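# Fit a one-way hub onto each shaft

## Task

Put one hub onto every shaft so that, once seated, it spins freely around the shaft in the arrow's direction and locks against turning the opposite way. Some hubs are worn and spin both ways; such a hub does not count as fitted.

## Robot and tools

ROBOT. Two six-joint arms, left_arm and right_arm. Joint order from base to tip: waist, shoulder, elbow, forearm roll, wrist pitch, wrist roll. Each arm ends in a parallel gripper whose fingers can fold. A part held in the outer quarter of the pads, near the fingertips, is squeezed as commanded. A part held deeper toward the palm may slip, be held loosely, or be crushed harder than asked. Fingers pushed tip-first into a surface also fold easily unless fully closed, which spoils the next grasp. Cameras: cam_high, cam_left_wrist and cam_right_wrist, each 672x504 pixels.

FRAMES. All poses, velocities and targets use the scene frame. Its origin is at table-top height, halfway between the two nominal arm bases. +z points up, +x points out over the table, and left_arm sits on the +y side. Image left and right do not match the arm names. Each gripper has its own axes: +z runs along the fingers and the pads open and close along y. end_effector_position is the point between the pads when they are shut. Fingertips reach about 33 mm past it at gaps up to 40 mm, and about 9 mm when fully open. Reported poses can be off by a few centimetres.

THE 20-NUMBER ROW. Every command row holds left_arm's 10 numbers first, then right_arm's 10. Each arm's block is: x, y, z (metres, an absolute place in the scene frame), then qw, qx, qy, qz (absolute orientation, w first), then gripper position, force_limit and speed, each in [-1, 1]. Both arms must always be filled in. To hold an arm still, repeat the pose from the last result before it stopped moving, plus its last gripper numbers; a 0 is a real command, not a blank. Send one fixed quaternion in every row to keep an orientation steady rather than copying the drifting reported one.

GRIPPER NUMBERS. position +1 means fully open (140 mm); the pads touch near -0.8; -1 closes until blocked. force_limit sets grip force after a slow close (roughly 14 N at -1 up to 58 N at +1). speed sets closing rate, about 30 mm/s at -1 to 250 mm/s at +1; faster closes grip harder. Both start at +1. To tighten a grip, raise force_limit and nudge position (e.g. -1 to -0.98). To loosen, open and close again slowly.

execute_actions(actions, cameras). actions is a list of actions; each action is a list of up to 15 rows, one row per 1/30 s step, and the final row is held for the rest of the 15 steps. An empty list just reports state. Any target farther than 0.6 m from that gripper's current position, along the gripper's axes, gets the action refused for both arms. Each step the controller clips the command to within 70 mm and 16 degrees of the measured pose, so one action may fall short. The result's Hand target line shows where the arm is actually headed; send the remainder next.

move(target, speed, blend, stop_force, zero, blocking, cameras). Drives each gripper in a straight line from its Hand target to the given row, or through a list of up to 15 rows. There is no obstacle avoidance. speed is in m/s (0.002 to 2, default 0.25), one value or one per target; rotation is capped at twice that in rad/s. blend is in metres: how close to pass by intermediate corners. stop_force (10 to 80 N, shared by both arms) ends an arm's path when the push against its direction of travel exceeds it. Use it only at very low speed and without turning the gripper. Leave it out when pulling away from a contact. zero (default true) re-zeroes the force reading before the move. blocking=false returns after about 0.5 s while motion continues; it cannot be combined with stop_force. All paths last at most 10 s. The result adds a move: line such as done, off_target, moving, held or fault, plus limits (paced = pose clipped, held = steps withheld). Keep paths away from an arm's own base, which can flip its shoulder posture.

wait(seconds, cameras): 0 to 10 s of holding the last commands; a running move keeps going. stop(cameras): brakes a running move; fingers keep moving. zoom_image(camera, region): region [x0, y0, x1, y1] in pixels of that camera's latest image, at most 504x504. clear_fault(arm): clears a torque or force fault on left_arm or right_arm, only after a result has shown it. finished_scene(scene): ends the current scene, given its number; it cannot be undone. The hubs must stay correctly fitted without the robot.

RESULT LINES. object_status: 0 moving, 1 blocked while opening, 2 blocked while closing (a grasp), 3 reached its target or pads met. It can lag 0.2 to 1.7 s behind contact. position_measured is in counts: 3 is fully open, 75 is about 100 mm, 139 is about 60 mm, 200 is about 20 mm, 230 is pads touching. Joint torques, External joint torques (outside push per joint, including any held weight) and Flange force (along the gripper's x, y, z) are noisy estimates, and may read no reading. A joint velocity list reading within noise means at rest. Tool commands lists the current gripper commands. MOTOR HOT warns of overheating; an OVER-TEMPERATURE FAULT brakes the arm for 30 to 60 s or more.

AVOID. Arms are stiff: aiming even slightly past a firm contact can trip a fault. Contact torque limits are 312 N m on waist and shoulder, 147 on the elbow and 41.4 on each wrist joint. An outside force of 144 N on any part also faults the arm. After a force fault where the held part pins the arm, release before moving. Do not let parts fall or leave anything off the table. Do not release parts while they are moving, slam, or push very hard. Avoid twisting stiff things or holding heavy parts off-centre. Keep the arms apart: the clearance check does not catch everything. A gripper must never close on the other arm's fingers. Long stretched-out reaches and pushing at unreachable poses heat the motors.

Each tool is called after "Call:" in YAML: its name, and indented under it one key for each argument.

## Session

Call:
execute_actions:
  actions: []

Scene clock: 0.00 s.
left_arm: end_effector_position=(+0.5530, +0.3905, +0.2074) position_measured=3 object_status=3 end_effector_quat_wxyz=(+0.074, +0.952, -0.296, -0.015) | right_arm: end_effector_position=(+0.2165, -0.1306, +0.3003) position_measured=3 object_status=3 end_effector_quat_wxyz=(-0.031, +0.975, -0.166, +0.145)
Joint positions: left_arm=[-0.126 0.096 1.906 -0.155 1.191 2.048] | right_arm=[1.155 -0.145 1.984 -0.288 1.182 3.148]
Joint velocities: within noise
Joint torques (N m): no reading
External joint torques (N m): no reading
Flange force (N): no reading
Hand target: left_arm +0.5530, +0.3905, +0.2074; +0.074, +0.952, -0.296, -0.015 | right_arm +0.2165, -0.1306, +0.3003; -0.031, +0.975, -0.166, +0.145
Tool commands: left_gripper/position=+1.0 left_gripper/force_limit=+1.0 left_gripper/speed=+1.0 right_gripper/position=+1.0 right_gripper/force_limit=+1.0 right_gripper/speed=+1.0

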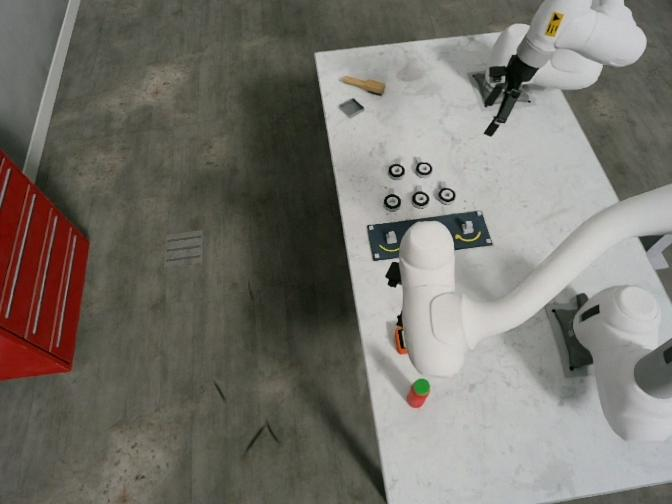

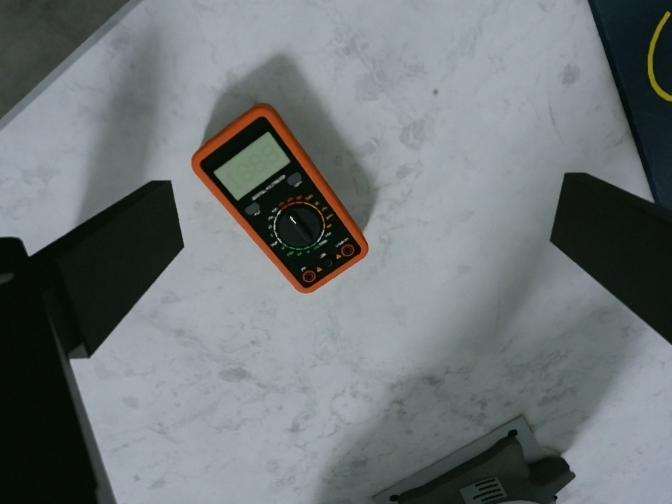

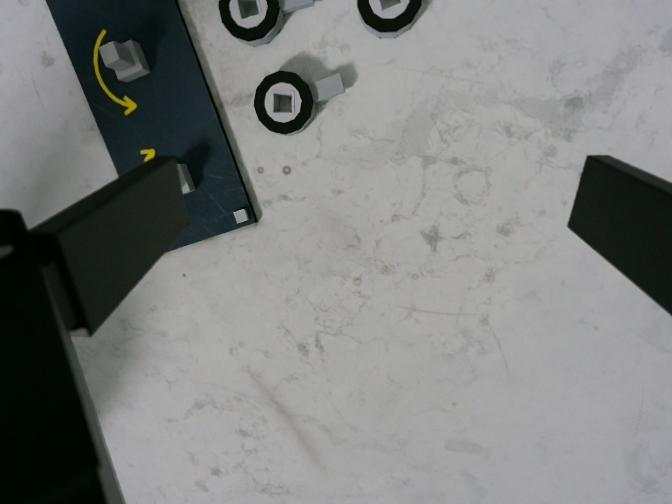

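Call:
zoom_image:
  camera: "cam_high"
  region: [350, 140, 510, 260]

Call:
zoom_image:
  camera: "cam_right_wrist"
  region: [40, 0, 440, 260]

Scaled by 3.150 from the camera's 672x504 image, which has a finer 960x720 frame.

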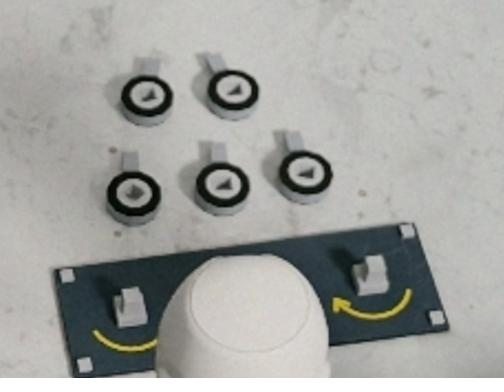

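Scaled by 1.260 from the camera's 672x504 image, which has a finer 960x720 frame.

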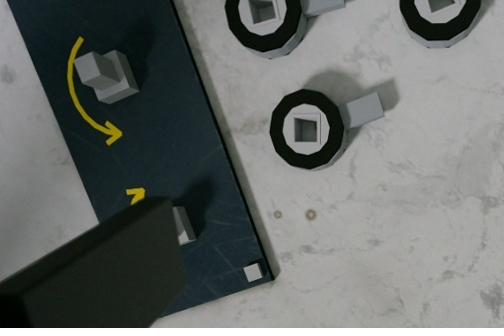

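Call:
move:
  target: [0.30, 0.55, 0.35, 0, 0.955, -0.297, 0, 1, 1, 1, 0.2165, -0.1306, 0.3003, -0.031, 0.975, -0.166, 0.145, 1, 1, 1]

Scene clock: 16.30 s.
left_arm: end_effector_position=(+0.3000, +0.5500, +0.3500) position_measured=3 object_status=3 end_effector_quat_wxyz=(+0.000, +0.955, -0.297, +0.000) | right_arm: end_effector_position=(+0.2165, -0.1306, +0.3003) position_measured=3 object_status=3 end_effector_quat_wxyz=(-0.031, +0.975, -0.166, +0.145)
Joint positions: left_arm=[0.093 -0.452 2.072 0 1.521 2.206] | right_arm=[1.154 -0.146 1.984 -0.287 1.181 3.146]
Joint torques (N m): left_arm=[-2.23 3.26 -43.18 4.14 0.15 -0.05] | right_arm=[-3.13 -28.12 -37.87 2.66 -0.73 0.46]
External joint torques (N m): left_arm=[2.27 -0.04 1.86 0.08 -0.2 0.05] | right_arm=[3.09 2.86 -2.61 0.61 0.43 -0.47]
Flange force (N): left_arm=[-6.0 -5.4 3.6] | right_arm=[-4.7 -9.4 -4.2]
Hand target: left_arm +0.3000, +0.5500, +0.3500; +0.000, +0.955, -0.297, +0.000 | right_arm +0.2165, -0.1306, +0.3003; -0.031, +0.975, -0.166, +0.145
Off the commanded pose: left_arm 0.000 m, 0 deg | right_arm 0.000 m, 0 deg.
move: done

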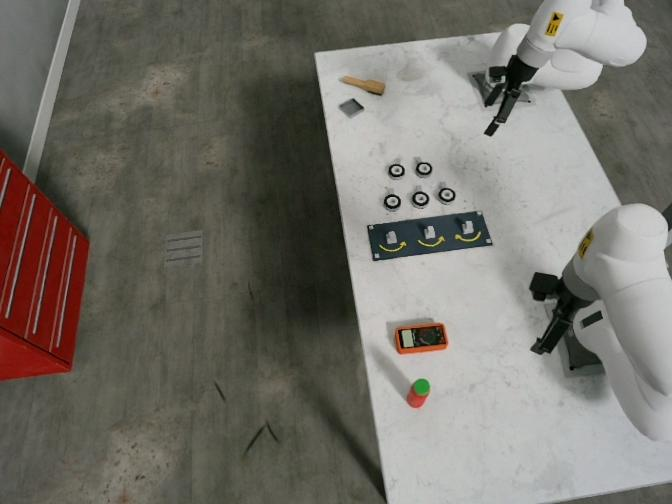

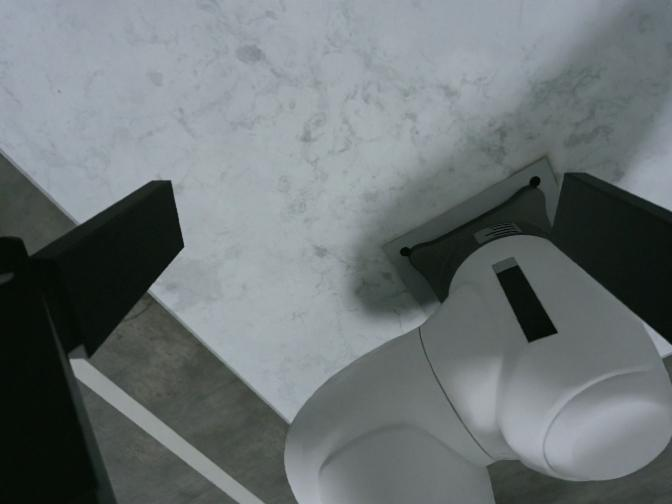

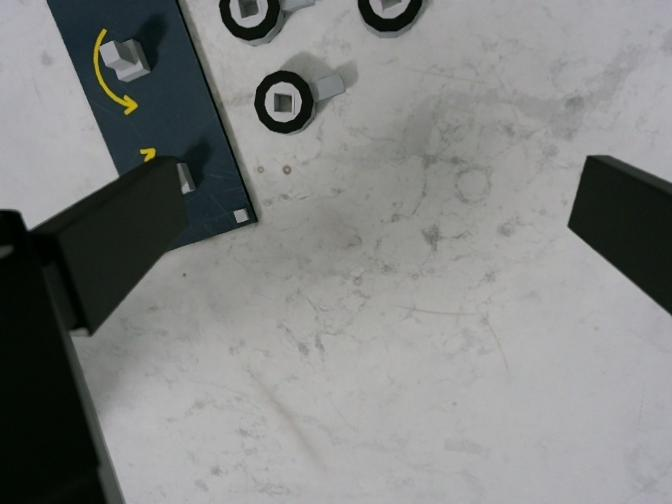

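Call:
zoom_image:
  camera: "cam_high"
  region: [360, 150, 500, 265]

Scaled by 3.600 from the camera's 672x504 image, which has a finer 960x720 frame.

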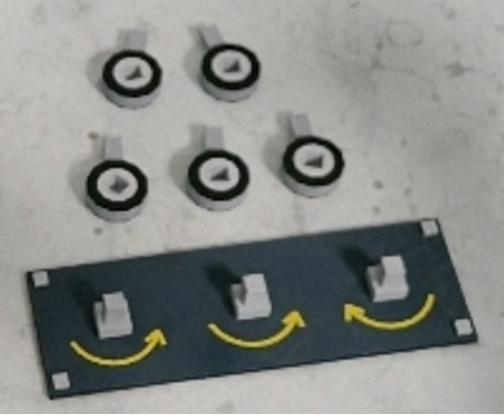

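Call:
move:
  target: [0.30, 0.55, 0.35, 0, 0.955, -0.297, 0, 1, 1, 1, 0.40, 0.06, 0.38, 0, 1, 0, 0, 1, 1, 1]

Scene clock: 49.10 s.
left_arm: end_effector_position=(+0.3000, +0.5500, +0.3500) position_measured=3 object_status=3 end_effector_quat_wxyz=(+0.000, +0.955, -0.297, +0.000) | right_arm: end_effector_position=(+0.4000, +0.0600, +0.3800) position_measured=3 object_status=3 end_effector_quat_wxyz=(+0.000, +1.000, +0.000, +0.000)
Joint positions: left_arm=[0.093 -0.452 2.072 0 1.521 2.206] | right_arm=[0.921 0.323 1.298 0 1.521 2.482]
Joint torques (N m): left_arm=[-0.94 3.31 -43.1 4.1 0.31 -0.24] | right_arm=[-4.04 -78.5 -39.07 3.7 -0.46 0.49]
External joint torques (N m): left_arm=[1.07 -0.72 1.7 0.13 -0.34 0.24] | right_arm=[4.03 3.96 -2.72 0.54 0.43 -0.49]
Flange force (N): left_arm=[-4.6 -1.9 3.5] | right_arm=[3.8 -13.5 -5.0]
Hand target: left_arm +0.3000, +0.5500, +0.3500; +0.000, +0.955, -0.297, +0.000 | right_arm +0.4000, +0.0600, +0.3800; +0.000, +1.000, +0.000, +0.000
Off the commanded pose: left_arm 0.000 m, 0 deg | right_arm 0.000 m, 0 deg.
move: done

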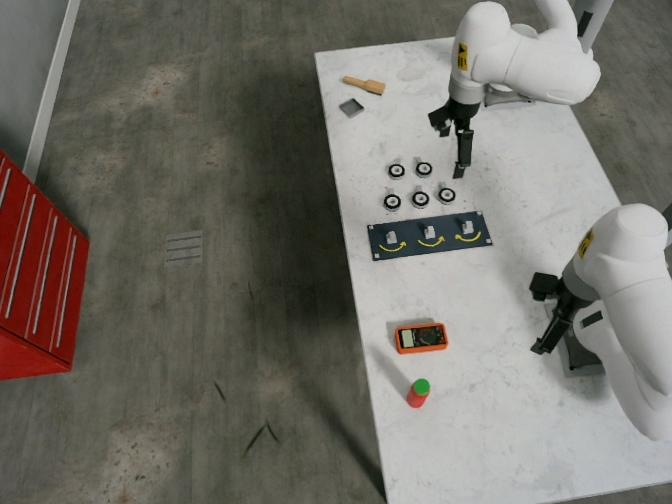

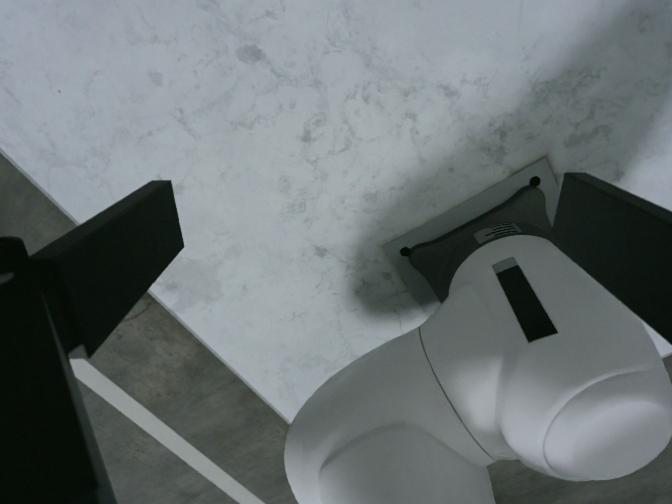

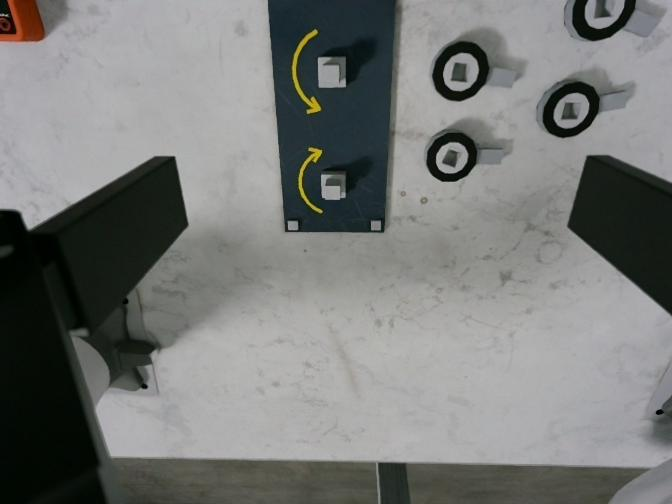

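Call:
move:
  target: [0.30, 0.55, 0.35, 0, 0.955, -0.297, 0, 1, 1, 1, 0.50, 0.06, 0.38, 0, 1, 0, 0, 1, 1, 1]
  cameras: ["cam_right_wrist"]

Call:
move:
  target: [0.30, 0.55, 0.35, 0, 0.955, -0.297, 0, 1, 1, 1, 0.50, 0.0, 0.38, 0, 1, 0, 0, 1, 1, 1]
  cameras: ["cam_right_wrist"]

Call:
move:
  target: [0.30, 0.55, 0.35, 0, 0.955, -0.297, 0, 1, 1, 1, 0.50, 0.0, 0.28, 0, 1, 0, 0, 1, 1, 1]
  cameras: ["cam_right_wrist"]

Scene clock: 66.10 s.
left_arm: end_effector_position=(+0.3000, +0.5500, +0.3500) position_measured=3 object_status=3 end_effector_quat_wxyz=(+0.000, +0.955, -0.297, +0.000) | right_arm: end_effector_position=(+0.4999, +0.0600, +0.3800) position_measured=3 object_status=3 end_effector_quat_wxyz=(+0.000, +1.000, +0.000, +0.000)
Joint positions: left_arm=[0.093 -0.452 2.072 0 1.521 2.206] | right_arm=[0.824 0.429 1.149 0 1.564 2.386]
Joint torques (N m): left_arm=[-1.71 3.21 -43.29 4.07 0.26 -0.25] | right_arm=[-3.85 -87.81 -39.1 3.66 -0.43 0.54]
External joint torques (N m): left_arm=[1.78 -0.22 1.9 0.16 -0.3 0.25] | right_arm=[4.38 2.93 -2.8 0.64 0.4 -0.54]
Flange force (N): left_arm=[-5.6 -4.3 3.8] | right_arm=[4.9 -12.9 -5.6]
Hand target: left_arm +0.3000, +0.5500, +0.3500; +0.000, +0.955, -0.297, +0.000 | right_arm +0.5000, +0.0600, +0.3800; +0.000, +1.000, +0.000, +0.000
Off the commanded pose: left_arm 0.000 m, 0 deg | right_arm 0.000 m, 0 deg.
move: done
Images, in order (width x height): cam_right_wrist 672x504.

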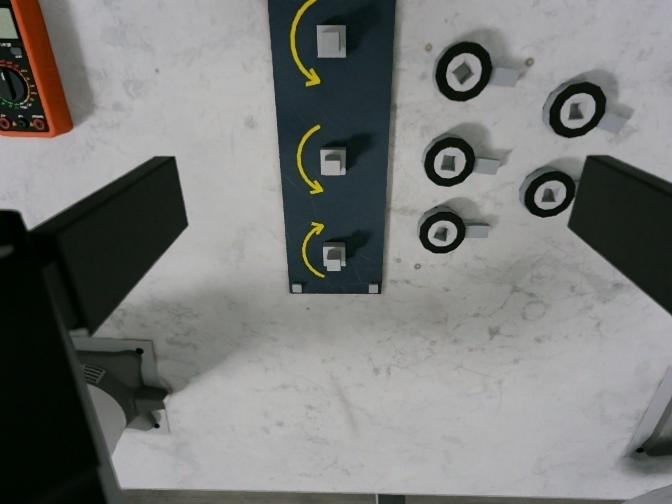

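Scene clock: 66.93 s.
left_arm: end_effector_position=(+0.3000, +0.5500, +0.3500) position_measured=3 object_status=3 end_effector_quat_wxyz=(+0.000, +0.955, -0.297, +0.000) | right_arm: end_effector_position=(+0.5000, +0.0001, +0.3800) position_measured=3 object_status=3 end_effector_quat_wxyz=(+0.000, +1.000, +0.000, +0.000)
Joint positions: left_arm=[0.093 -0.452 2.072 0 1.521 2.206] | right_arm=[0.771 0.352 1.258 0 1.532 2.332]
Joint torques (N m): left_arm=[-1.35 3.51 -43.51 4.16 0.35 -0.27] | right_arm=[-3.72 -77.67 -38.59 3.66 -0.39 0.58]
External joint torques (N m): left_arm=[1.36 -0.34 2.21 0.06 -0.38 0.27] | right_arm=[3.95 0.33 -3.29 0.62 0.34 -0.58]
Flange force (N): left_arm=[-5.1 -2.9 4.5] | right_arm=[2.9 -9.3 -6.2]
Hand target: left_arm +0.3000, +0.5500, +0.3500; +0.000, +0.955, -0.297, +0.000 | right_arm +0.5000, +0.0000, +0.3800; +0.000, +1.000, +0.000, +0.000
Off the commanded pose: left_arm 0.000 m, 0 deg | right_arm 0.000 m, 0 deg.
move: done
Images, in order (width x height): cam_right_wrist 672x504.

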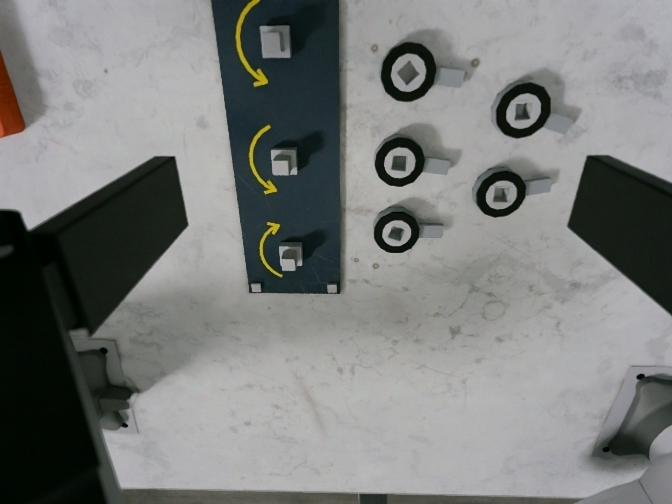

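Scene clock: 67.83 s.
left_arm: end_effector_position=(+0.3000, +0.5500, +0.3500) position_measured=3 object_status=3 end_effector_quat_wxyz=(+0.000, +0.955, -0.297, +0.000) | right_arm: end_effector_position=(+0.5000, +0.0000, +0.2801) position_measured=3 object_status=3 end_effector_quat_wxyz=(+0.000, +1.000, +0.000, +0.000)
Joint positions: left_arm=[0.093 -0.452 2.072 0 1.521 2.206] | right_arm=[0.771 0.373 1.41 0 1.359 2.332]
Joint torques (N m): left_arm=[-1.16 3.26 -43.44 4.08 0.26 -0.26] | right_arm=[-3.1 -81.54 -37.21 3.58 -0.48 0.49]
External joint torques (N m): left_arm=[1.19 -0.27 2.04 0.15 -0.3 0.26] | right_arm=[3.42 2.9 -3.81 0.61 0.44 -0.49]
Flange force (N): left_arm=[-4.6 -2.6 4.1] | right_arm=[6.8 -12.5 -4.9]
Hand target: left_arm +0.3000, +0.5500, +0.3500; +0.000, +0.955, -0.297, +0.000 | right_arm +0.5000, +0.0000, +0.2800; +0.000, +1.000, +0.000, +0.000
Off the commanded pose: left_arm 0.000 m, 0 deg | right_arm 0.000 m, 0 deg.
move: done
Images, in order (width x height): cam_right_wrist 672x504.

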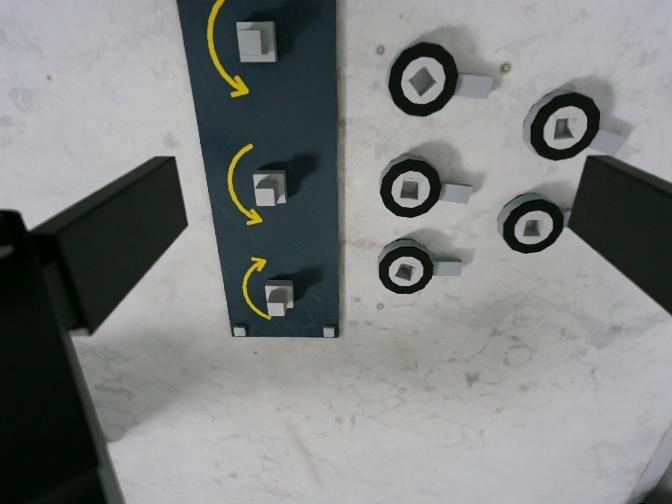

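Call:
zoom_image:
  camera: "cam_right_wrist"
  region: [340, 0, 640, 310]

Call:
zoom_image:
  camera: "cam_right_wrist"
  region: [170, 0, 370, 350]

Scaled by 1.626 from the camera's 672x504 image, which has a finer 960x720 frame.

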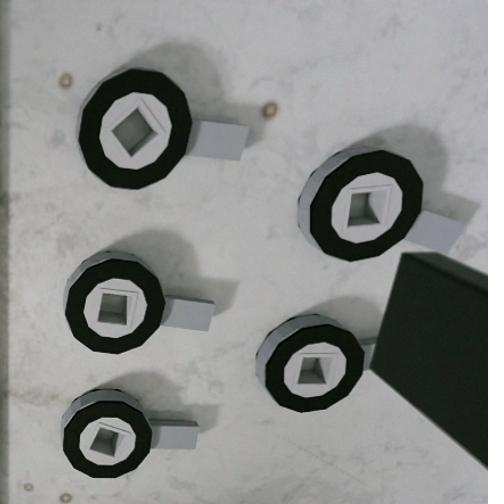

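Scaled by 1.440 from the camera's 672x504 image, which has a finer 960x720 frame.

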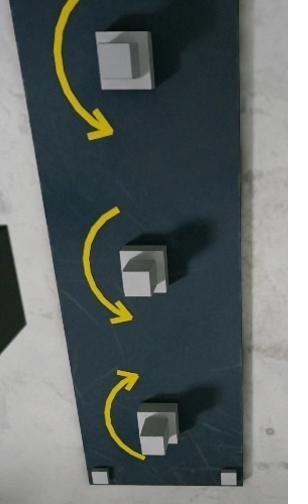

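Call:
move:
  target: [0.30, 0.55, 0.35, 0, 0.955, -0.297, 0, 1, 1, 1, 0.24, -0.08, 0.16, 0, 1, 0, 0, 1, 1, 1]
  cameras: ["cam_right_wrist","cam_high"]

Scene clock: 188.33 s.
left_arm: end_effector_position=(+0.3000, +0.5500, +0.3500) position_measured=3 object_status=3 end_effector_quat_wxyz=(+0.000, +0.955, -0.297, +0.000) | right_arm: end_effector_position=(+0.2401, -0.0800, +0.1600) position_measured=3 object_status=3 end_effector_quat_wxyz=(+0.000, +1.000, +0.000, +0.000)
Joint positions: left_arm=[0.093 -0.452 2.072 0 1.521 2.206] | right_arm=[0.995 0.104 1.984 0 1.053 2.556]
Joint torques (N m): left_arm=[-1.03 3.36 -43.46 4.14 0.22 -0.28] | right_arm=[-2.62 -50.34 -33.17 2.8 -0.51 0.14]
External joint torques (N m): left_arm=[1.19 -0.93 2.11 0.08 -0.25 0.28] | right_arm=[2.73 3.24 -3.32 0.92 0.48 -0.14]
Flange force (N): left_arm=[-5.6 -1.7 4.1] | right_arm=[1.5 -12.0 -1.7]
Hand target: left_arm +0.3000, +0.5500, +0.3500; +0.000, +0.955, -0.297, +0.000 | right_arm +0.2400, -0.0800, +0.1600; +0.000, +1.000, +0.000, +0.000
Off the commanded pose: left_arm 0.000 m, 0 deg | right_arm 0.000 m, 0 deg.
move: done
Images, in order (width x height): cam_high 672x504, cam_right_wrist 672x504.

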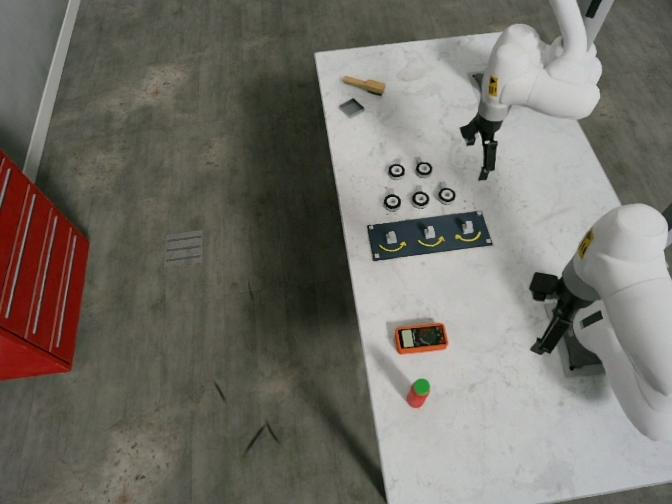

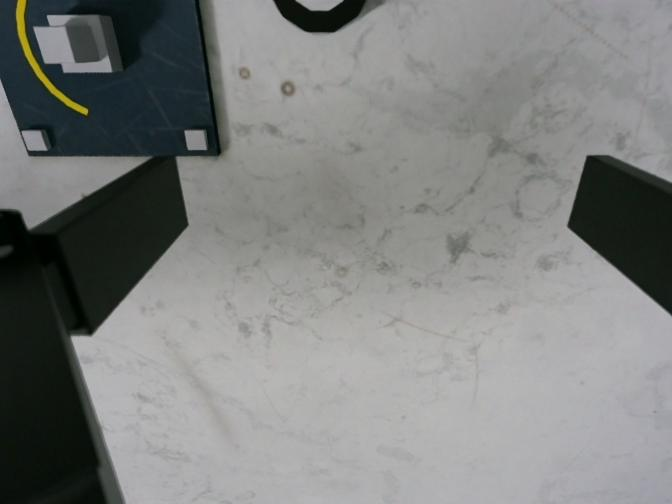

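Call:
move:
  target: [0.30, 0.55, 0.35, 0, 0.955, -0.297, 0, 1, 1, 1, 0.34, -0.06, 0.16, 0, 1, 0, 0, 1, 1, 1]
  cameras: ["cam_right_wrist"]

Scene clock: 199.57 s.
left_arm: end_effector_position=(+0.3000, +0.5500, +0.3500) position_measured=3 object_status=3 end_effector_quat_wxyz=(+0.000, +0.955, -0.297, +0.000) | right_arm: end_effector_position=(+0.3399, -0.0600, +0.1600) position_measured=3 object_status=3 end_effector_quat_wxyz=(+0.000, +1.000, +0.000, +0.000)
Joint positions: left_arm=[0.093 -0.452 2.072 0 1.521 2.206] | right_arm=[0.879 0.212 1.854 0 1.075 2.44]
Joint torques (N m): left_arm=[-1.4 3.01 -43.35 4.07 0.27 -0.3] | right_arm=[-3.31 -60.42 -33.57 3 -0.59 0.59]
External joint torques (N m): left_arm=[1.35 0.48 2.05 0.15 -0.32 0.3] | right_arm=[3.58 1.75 -3.27 0.76 0.55 -0.59]
Flange force (N): left_arm=[-4.0 -4.1 4.2] | right_arm=[1.7 -10.2 -3.0]
Hand target: left_arm +0.3000, +0.5500, +0.3500; +0.000, +0.955, -0.297, +0.000 | right_arm +0.3400, -0.0600, +0.1600; +0.000, +1.000, +0.000, +0.000
Off the commanded pose: left_arm 0.000 m, 0 deg | right_arm 0.000 m, 0 deg.
move: done
Images, in order (width x height): cam_right_wrist 672x504.

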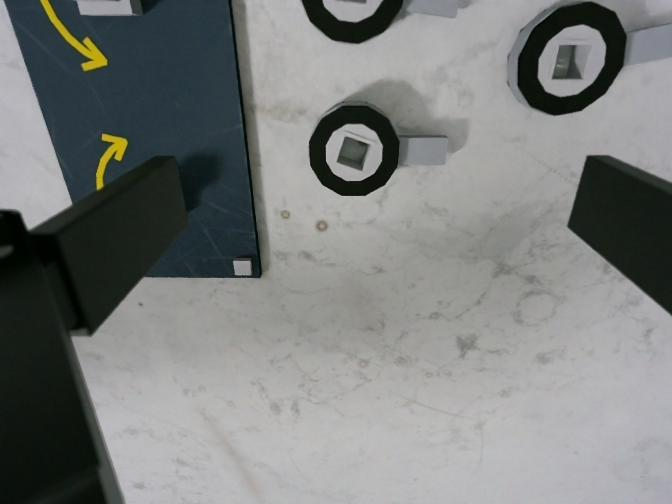

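Call:
move:
  target: [0.30, 0.55, 0.35, 0, 0.955, -0.297, 0, 1, 1, 1, 0.305, -0.057, 0.095, 0, 1, 0, 0, 1, 1, 1]
  cameras: ["cam_right_wrist"]

Scene clock: 210.07 s.
left_arm: end_effector_position=(+0.3000, +0.5500, +0.3500) position_measured=3 object_status=3 end_effector_quat_wxyz=(+0.000, +0.955, -0.297, +0.000) | right_arm: end_effector_position=(+0.3050, -0.0570, +0.0950) position_measured=3 object_status=3 end_effector_quat_wxyz=(+0.000, +1.000, +0.000, +0.000)
Joint positions: left_arm=[0.093 -0.452 2.072 0 1.521 2.206] | right_arm=[0.926 0.245 1.949 0 0.947 2.488]
Joint torques (N m): left_arm=[-1.79 3.07 -43.38 4.13 0.31 -0.3] | right_arm=[-2.64 -60.27 -31.19 2.96 -0.15 0.55]
External joint torques (N m): left_arm=[1.95 -0.43 2.01 0.1 -0.34 0.3] | right_arm=[2.89 1.17 -2.84 0.52 0.12 -0.55]
Flange force (N): left_arm=[-6.4 -4.6 4.1] | right_arm=[0.9 -8.2 -1.5]
Hand target: left_arm +0.3000, +0.5500, +0.3500; +0.000, +0.955, -0.297, +0.000 | right_arm +0.3050, -0.0570, +0.0950; +0.000, +1.000, +0.000, +0.000
Off the commanded pose: left_arm 0.000 m, 0 deg | right_arm 0.000 m, 0 deg.
move: done
Images, in order (width x height): cam_right_wrist 672x504.

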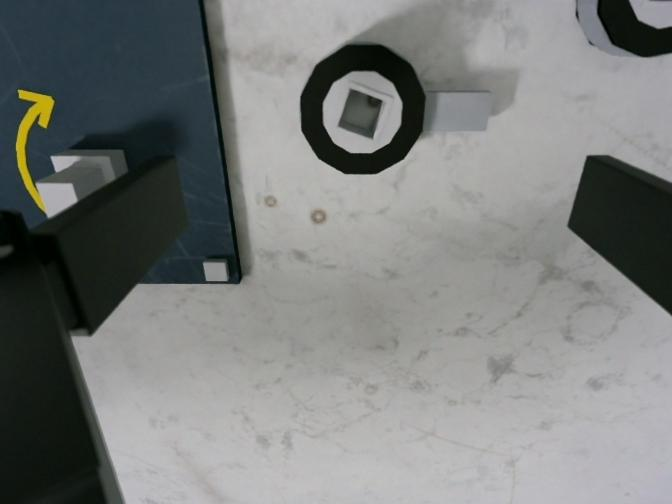

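Call:
move:
  target: [0.30, 0.55, 0.35, 0, 0.955, -0.297, 0, 1, 1, 1, 0.318, -0.057, 0.115, 0, 0.7071, 0.7071, 0, 0.2, 1, 0]
  cameras: ["cam_right_wrist"]

Scene clock: 279.57 s.
left_arm: end_effector_position=(+0.3000, +0.5500, +0.3500) position_measured=3 object_status=3 end_effector_quat_wxyz=(+0.000, +0.955, -0.297, +0.000) | right_arm: end_effector_position=(+0.3180, -0.0570, +0.1150) position_measured=104 object_status=3 end_effector_quat_wxyz=(+0.000, +0.707, +0.707, +0.000)
Joint positions: left_arm=[0.093 -0.452 2.072 0 1.521 2.206] | right_arm=[0.91 0.236 1.917 0 0.988 0.9]
Joint torques (N m): left_arm=[-0.72 3.38 -43.39 4.13 0.23 -0.23] | right_arm=[-2.61 -61.52 -32.34 2.99 -0.57 0.41]
External joint torques (N m): left_arm=[0.8 -0.31 2.01 0.09 -0.27 0.23] | right_arm=[2.74 2.45 -2.67 0.63 0.53 -0.41]
Flange force (N): left_arm=[-3.7 -1.3 4.0] | right_arm=[9.5 2.1 -1.1]
Hand target: left_arm +0.3000, +0.5500, +0.3500; +0.000, +0.955, -0.297, +0.000 | right_arm +0.3180, -0.0570, +0.1150; +0.000, +0.707, +0.707, +0.000
Off the commanded pose: left_arm 0.000 m, 0 deg | right_arm 0.000 m, 0 deg.
move: done
Images, in order (width x height): cam_right_wrist 672x504.

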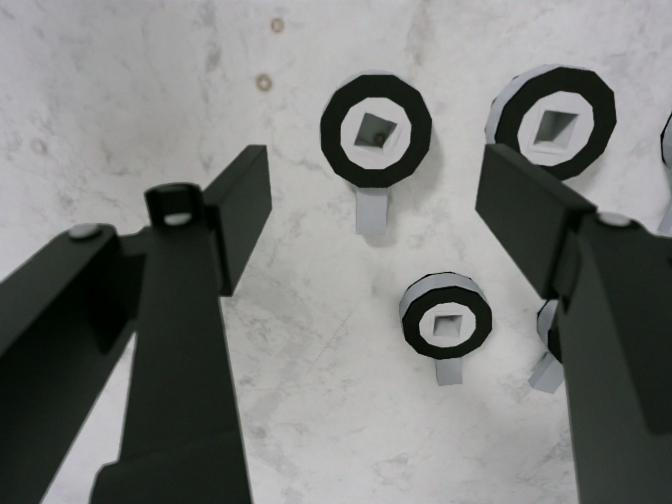

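Call:
move:
  target:
    - [0.30, 0.55, 0.35, 0, 0.955, -0.297, 0, 1, 1, 1, 0.323, -0.056, 0.075, 0, 0.7071, 0.7071, 0, 0.2, 1, 0]
  cameras: ["cam_right_wrist"]

Scene clock: 291.17 s.
left_arm: end_effector_position=(+0.3000, +0.5500, +0.3500) position_measured=3 object_status=3 end_effector_quat_wxyz=(+0.000, +0.955, -0.297, +0.000) | right_arm: end_effector_position=(+0.3230, -0.0560, +0.0751) position_measured=104 object_status=3 end_effector_quat_wxyz=(+0.000, +0.707, +0.707, +0.000)
Joint positions: left_arm=[0.093 -0.452 2.072 0 1.521 2.206] | right_arm=[0.904 0.282 1.944 0 0.916 0.895]
Joint torques (N m): left_arm=[-1.31 3.42 -43.05 4.1 0.27 -0.28] | right_arm=[-2.93 -62.27 -31.04 2.87 -0.73 0.49]
External joint torques (N m): left_arm=[1.33 -0.19 1.79 0.11 -0.31 0.28] | right_arm=[3.24 0.22 -2.23 0.57 0.69 -0.49]
Flange force (N): left_arm=[-4.6 -3.3 3.7] | right_arm=[6.8 -0.6 -2.8]
Hand target: left_arm +0.3000, +0.5500, +0.3500; +0.000, +0.955, -0.297, +0.000 | right_arm +0.3230, -0.0560, +0.0750; +0.000, +0.707, +0.707, +0.000
Off the commanded pose: left_arm 0.000 m, 0 deg | right_arm 0.000 m, 0 deg.
move: done
Images, in order (width x height): cam_right_wrist 672x504.

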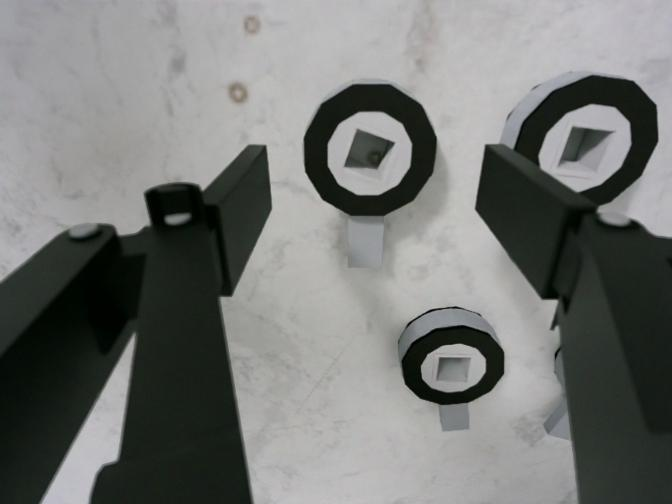

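Call:
move:
  target:
    - [0.30, 0.55, 0.35, 0, 0.955, -0.297, 0, 1, 1, 1, 0.323, -0.056, 0.040, 0, 0.7071, 0.7071, 0, 0.2, 1, 0]
  cameras: ["cam_right_wrist"]
  speed: 0.1
  stop_force: 15

Scene clock: 302.03 s.
left_arm: end_effector_position=(+0.3000, +0.5500, +0.3500) position_measured=3 object_status=3 end_effector_quat_wxyz=(+0.000, +0.955, -0.297, +0.000) | right_arm: end_effector_position=(+0.3230, -0.0560, +0.0400) position_measured=104 object_status=3 end_effector_quat_wxyz=(+0.000, +0.707, +0.707, +0.000)
Joint positions: left_arm=[0.093 -0.452 2.072 0 1.521 2.206] | right_arm=[0.904 0.32 1.97 0 0.851 0.895]
Joint torques (N m): left_arm=[-1.88 3.5 -42.99 4.05 0.31 -0.34] | right_arm=[-2.94 -66.49 -29.04 2.62 -0.43 0.53]
External joint torques (N m): left_arm=[1.98 -0.89 1.57 0.18 -0.34 0.35] | right_arm=[3.1 2.54 -2.46 0.63 0.39 -0.53]
Flange force (N): left_arm=[-6.9 -4.6 3.3] | right_arm=[9.4 1.6 0.5]
Hand target: left_arm +0.3000, +0.5500, +0.3500; +0.000, +0.955, -0.297, +0.000 | right_arm +0.3230, -0.0560, +0.0400; +0.000, +0.707, +0.707, +0.000
Off the commanded pose: left_arm 0.000 m, 0 deg | right_arm 0.000 m, 0 deg.
move: done
Images, in order (width x height): cam_right_wrist 672x504.

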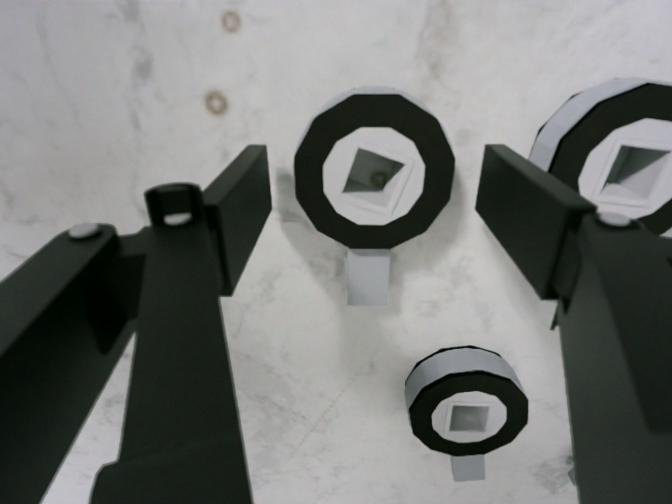

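Call:
zoom_image:
  camera: "cam_high"
  region: [400, 130, 520, 220]

Call:
execute_actions:
  actions: []
  cameras: ["cam_high"]

Call:
zoom_image:
  camera: "cam_high"
  region: [400, 130, 520, 220]

This scene's latest camera images include none from cam_high. They are from: cam_right_wrist. cam_high's image comes with the result of a call that names it in "cameras".

Scene clock: 313.70 s.
left_arm: end_effector_position=(+0.3000, +0.5500, +0.3500) position_measured=3 object_status=3 end_effector_quat_wxyz=(+0.000, +0.955, -0.297, +0.000) | right_arm: end_effector_position=(+0.3230, -0.0560, +0.0400) position_measured=104 object_status=3 end_effector_quat_wxyz=(+0.000, +0.707, +0.707, +0.000)
Joint positions: left_arm=[0.093 -0.452 2.072 0 1.521 2.206] | right_arm=[0.904 0.32 1.97 0 0.851 0.895]
Joint velocities: within noise
Joint torques (N m): left_arm=[-1.24 3.32 -43.11 3.99 0.33 -0.22] | right_arm=[-2.72 -65.92 -29.08 2.72 -0.47 0.48]
External joint torques (N m): left_arm=[1.32 -0.42 1.75 0.23 -0.37 0.22] | right_arm=[3.11 1.81 -2.48 0.55 0.43 -0.48]
Flange force (N): left_arm=[-4.7 -2.9 3.7] | right_arm=[8.7 1.0 -0.4]
Hand target: left_arm +0.3000, +0.5500, +0.3500; +0.000, +0.955, -0.297, +0.000 | right_arm +0.3230, -0.0560, +0.0400; +0.000, +0.707, +0.707, +0.000
Tool commands: left_gripper/position=+1.0 left_gripper/force_limit=+1.0 left_gripper/speed=+1.0 right_gripper/position=+0.2 right_gripper/force_limit=+1.0 right_gripper/speed=+0.0
Off the commanded pose: left_arm 0.000 m, 0 deg | right_arm 0.000 m, 0 deg.
Images, in order (width x height): cam_high 672x504.

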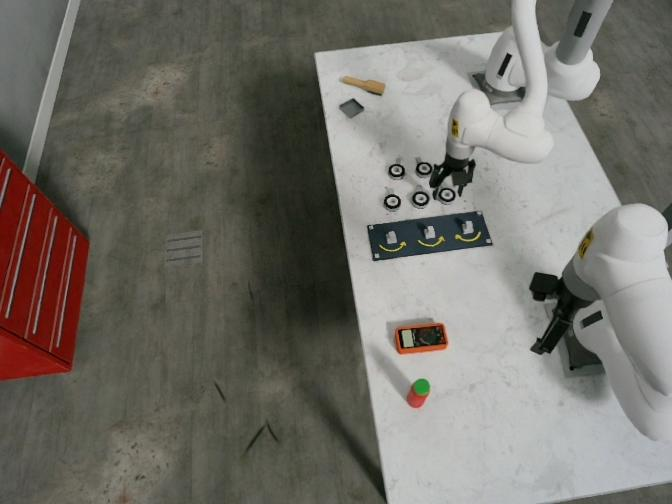

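Scaled by 4.200 from the camera's 672x504 image, which has a finer 960x720 frame.

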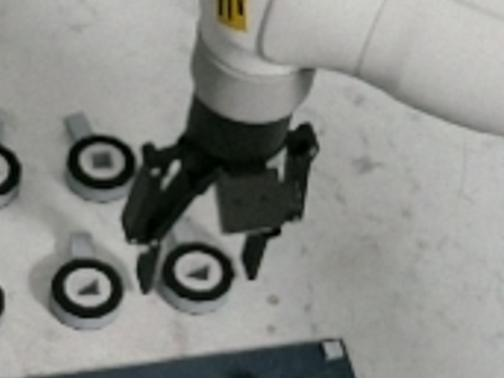

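Call:
move:
  target:
    - [0.30, 0.55, 0.35, 0, 0.955, -0.297, 0, 1, 1, 1, 0.323, -0.055, 0.033, 0, 0.7071, 0.7071, 0, 0.2, 1, 0]
  cameras: ["cam_right_wrist"]
  speed: 0.05
  stop_force: 12

Call:
move:
  target:
    - [0.30, 0.55, 0.35, 0, 0.955, -0.297, 0, 1, 1, 1, 0.323, -0.055, 0.033, 0, 0.7071, 0.7071, 0, -1, 0, -1]
  cameras: ["cam_right_wrist", "cam_high"]

Scene clock: 323.97 s.
left_arm: end_effector_position=(+0.3000, +0.5500, +0.3500) position_measured=3 object_status=3 end_effector_quat_wxyz=(+0.000, +0.955, -0.297, +0.000) | right_arm: end_effector_position=(+0.3230, -0.0550, +0.0330) position_measured=104 object_status=3 end_effector_quat_wxyz=(+0.000, +0.707, +0.707, +0.000)
Joint positions: left_arm=[0.093 -0.452 2.072 0 1.521 2.206] | right_arm=[0.905 0.33 1.973 0 0.839 0.896]
Joint torques (N m): left_arm=[-2.37 2.99 -43.23 4.02 0.33 -0.28] | right_arm=[-2.87 -66.82 -28.62 2.65 -0.44 0.5]
External joint torques (N m): left_arm=[2.47 -0.14 1.88 0.2 -0.36 0.28] | right_arm=[2.96 2.26 -2.62 0.58 0.39 -0.5]
Flange force (N): left_arm=[-6.9 -6.5 3.9] | right_arm=[9.2 1.7 0.2]
Hand target: left_arm +0.3000, +0.5500, +0.3500; +0.000, +0.955, -0.297, +0.000 | right_arm +0.3230, -0.0550, +0.0330; +0.000, +0.707, +0.707, +0.000
Off the commanded pose: left_arm 0.000 m, 0 deg | right_arm 0.000 m, 0 deg.
move: done
Images, in order (width x height): cam_right_wrist 672x504.

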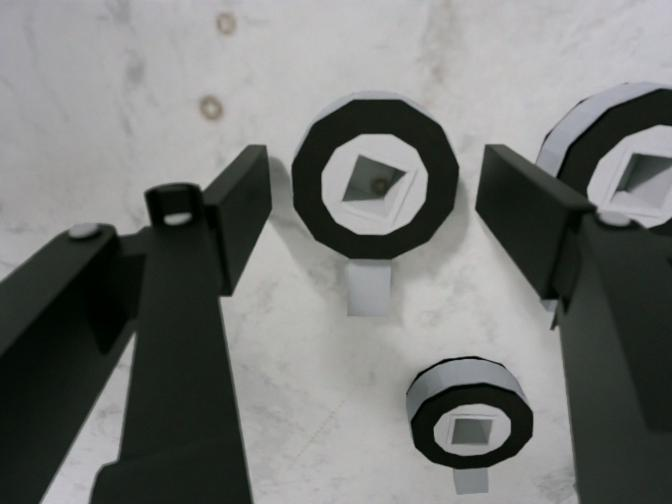

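Scene clock: 325.17 s.
left_arm: end_effector_position=(+0.3000, +0.5500, +0.3500) position_measured=3 object_status=3 end_effector_quat_wxyz=(+0.000, +0.955, -0.297, +0.000) | right_arm: end_effector_position=(+0.3230, -0.0550, +0.0330) position_measured=140 object_status=0 end_effector_quat_wxyz=(+0.000, +0.707, +0.707, +0.000)
Joint positions: left_arm=[0.093 -0.452 2.072 0 1.521 2.206] | right_arm=[0.905 0.33 1.973 0 0.839 0.896]
Joint torques (N m): left_arm=[-1.24 3.08 -43.6 4.07 0.37 -0.27] | right_arm=[-3 -58.76 -24.97 2.63 -1.52 0.48]
External joint torques (N m): left_arm=[1.27 0 2.29 0.15 -0.4 0.27] | right_arm=[3.37 -5.87 -6.22 0.59 1.47 -0.48]
Flange force (N): left_arm=[-4.5 -3.1 4.7] | right_arm=[7.3 -0.6 -13.7]
Hand target: left_arm +0.3000, +0.5500, +0.3500; +0.000, +0.955, -0.297, +0.000 | right_arm +0.3230, -0.0550, +0.0330; +0.000, +0.707, +0.707, +0.000
Off the commanded pose: left_arm 0.000 m, 0 deg | right_arm 0.000 m, 0 deg.
move: done
Images, in order (width x height): cam_high 672x504, cam_right_wrist 672x504.

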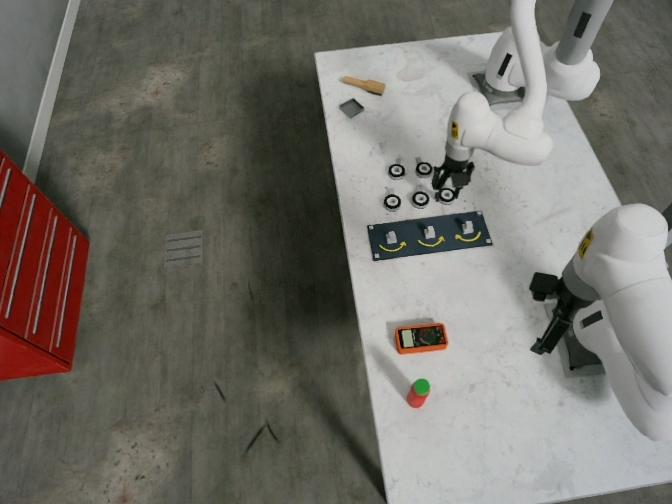

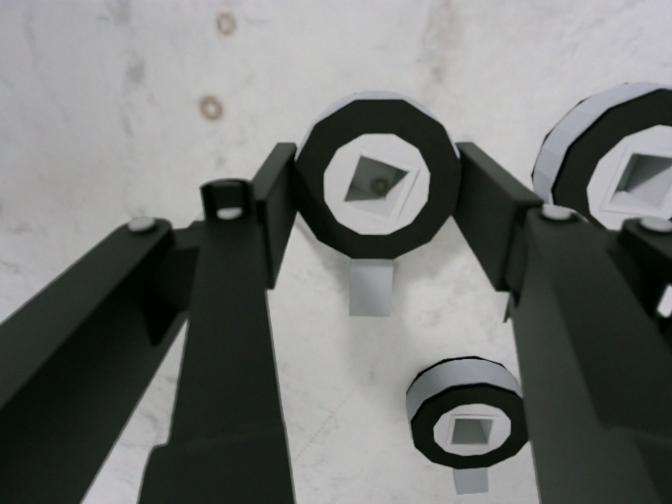

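Call:
move:
  target:
    - [0.30, 0.55, 0.35, 0, 0.955, -0.297, 0, 1, 1, 1, 0.323, -0.055, 0.13, 0, 0.7071, 0.7071, 0, -1, 0, -1]
  cameras: ["cam_right_wrist", "cam_high"]
  speed: 0.15

Scene clock: 333.87 s.
left_arm: end_effector_position=(+0.3000, +0.5500, +0.3500) position_measured=3 object_status=3 end_effector_quat_wxyz=(+0.000, +0.955, -0.297, +0.000) | right_arm: end_effector_position=(+0.3230, -0.0550, +0.1299) position_measured=140 object_status=2 end_effector_quat_wxyz=(+0.000, +0.707, +0.707, +0.000)
Joint positions: left_arm=[0.093 -0.452 2.072 0 1.521 2.206] | right_arm=[0.905 0.229 1.895 0 1.017 0.896]
Joint torques (N m): left_arm=[-1.3 3.36 -43.08 4.1 0.24 -0.19] | right_arm=[-2.93 -63.42 -34.75 3.1 -0.44 0.5]
External joint torques (N m): left_arm=[1.37 -0.25 1.74 0.13 -0.28 0.19] | right_arm=[3.17 4.43 -0.83 0.57 0.4 -0.5]
Flange force (N): left_arm=[-4.6 -3.1 3.5] | right_arm=[9.3 1.3 2.5]
Hand target: left_arm +0.3000, +0.5500, +0.3500; +0.000, +0.955, -0.297, +0.000 | right_arm +0.3230, -0.0550, +0.1300; +0.000, +0.707, +0.707, +0.000
Off the commanded pose: left_arm 0.000 m, 0 deg | right_arm 0.000 m, 0 deg.
move: done
Images, in order (width x height): cam_high 672x504, cam_right_wrist 672x504.

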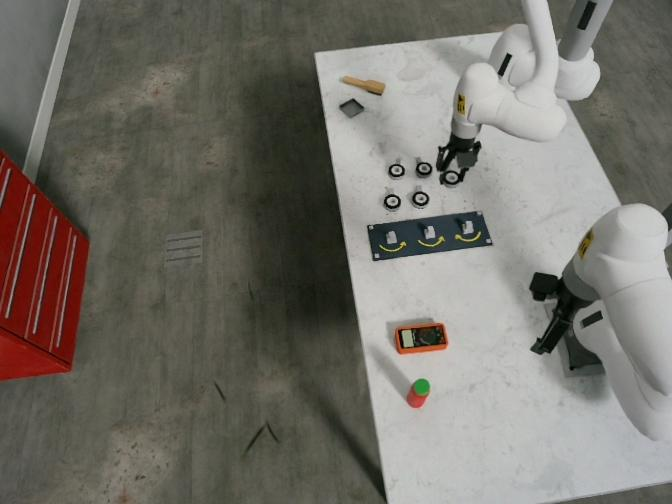

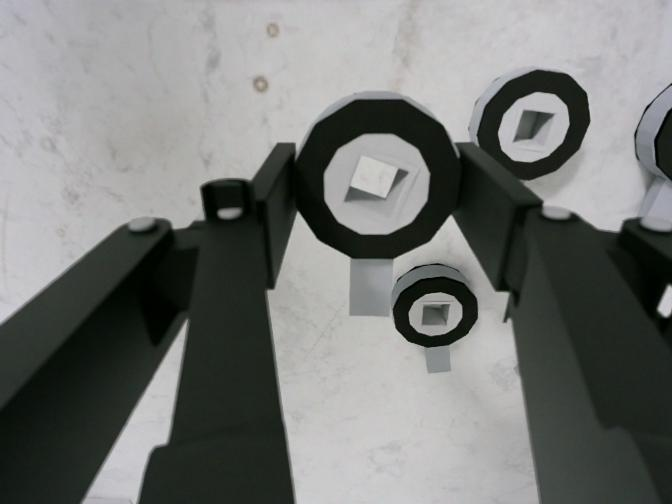

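Call:
zoom_image:
  camera: "cam_right_wrist"
  region: [280, 80, 480, 330]

Scaled by 2.016 from the camera's 672x504 image, which has a finer 960x720 frame.

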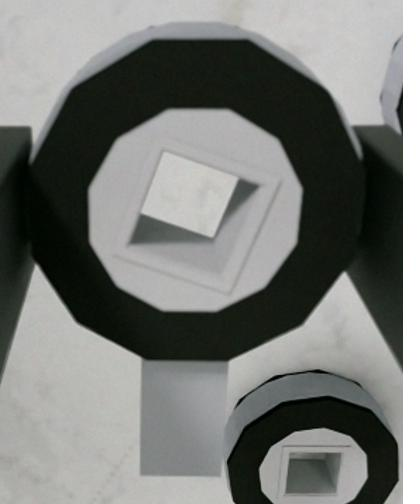

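Call:
move:
  target:
    - [0.30, 0.55, 0.35, 0, 0.955, -0.297, 0, 1, 1, 1, 0.292, -0.01, 0.17, 0, 0.8141, -0.5807, 0, -1, 0, -1]
  cameras: ["cam_right_wrist", "cam_high"]
  speed: 0.3

Scene clock: 395.73 s.
left_arm: end_effector_position=(+0.3000, +0.5500, +0.3500) position_measured=3 object_status=3 end_effector_quat_wxyz=(+0.000, +0.955, -0.297, +0.000) | right_arm: end_effector_position=(+0.2920, -0.0100, +0.1700) position_measured=140 object_status=2 end_effector_quat_wxyz=(+0.000, +0.814, -0.581, +0.000)
Joint positions: left_arm=[0.093 -0.452 2.072 0 1.521 2.206] | right_arm=[0.988 0.227 1.816 0 1.099 3.788]
Joint torques (N m): left_arm=[-1.52 2.87 -43.3 4.13 0.3 -0.25] | right_arm=[-2.94 -64.8 -36.42 3.17 -0.38 0.02]
External joint torques (N m): left_arm=[1.59 0.12 1.95 0.09 -0.33 0.25] | right_arm=[3.01 4.45 -0.87 0.63 0.39 -0.02]
Flange force (N): left_arm=[-4.8 -4.2 4.0] | right_arm=[-9.2 -3.6 1.8]
Hand target: left_arm +0.3000, +0.5500, +0.3500; +0.000, +0.955, -0.297, +0.000 | right_arm +0.2920, -0.0100, +0.1700; +0.000, +0.814, -0.581, +0.000
Off the commanded pose: left_arm 0.000 m, 0 deg | right_arm 0.000 m, 0 deg.
move: done
Images, in order (width x height): cam_high 672x504, cam_right_wrist 672x504.

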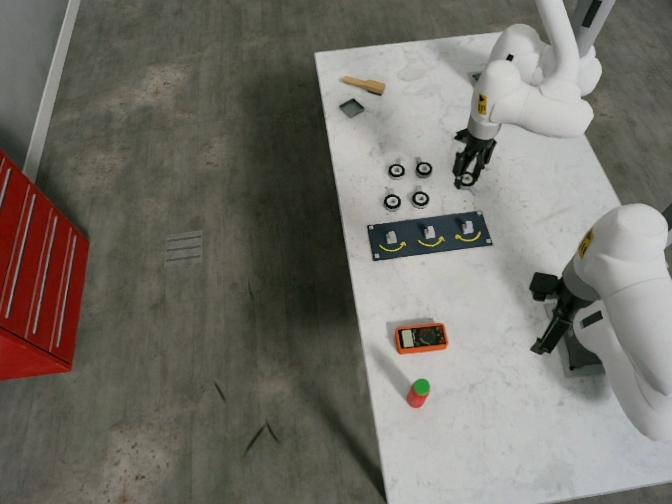

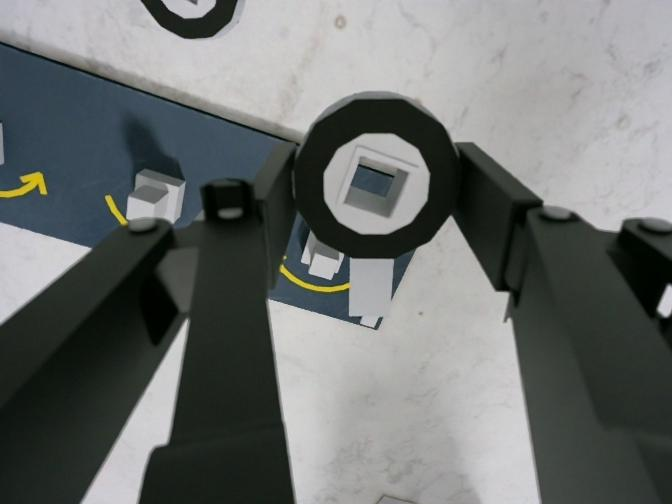

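Call:
zoom_image:
  camera: "cam_right_wrist"
  region: [260, 80, 480, 340]

Scaled by 1.938 from the camera's 672x504 image, which has a finer 960x720 frame.

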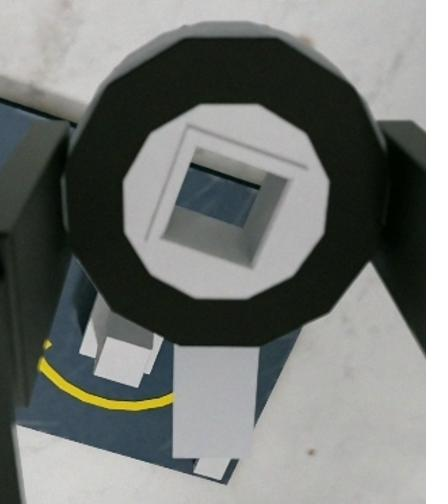

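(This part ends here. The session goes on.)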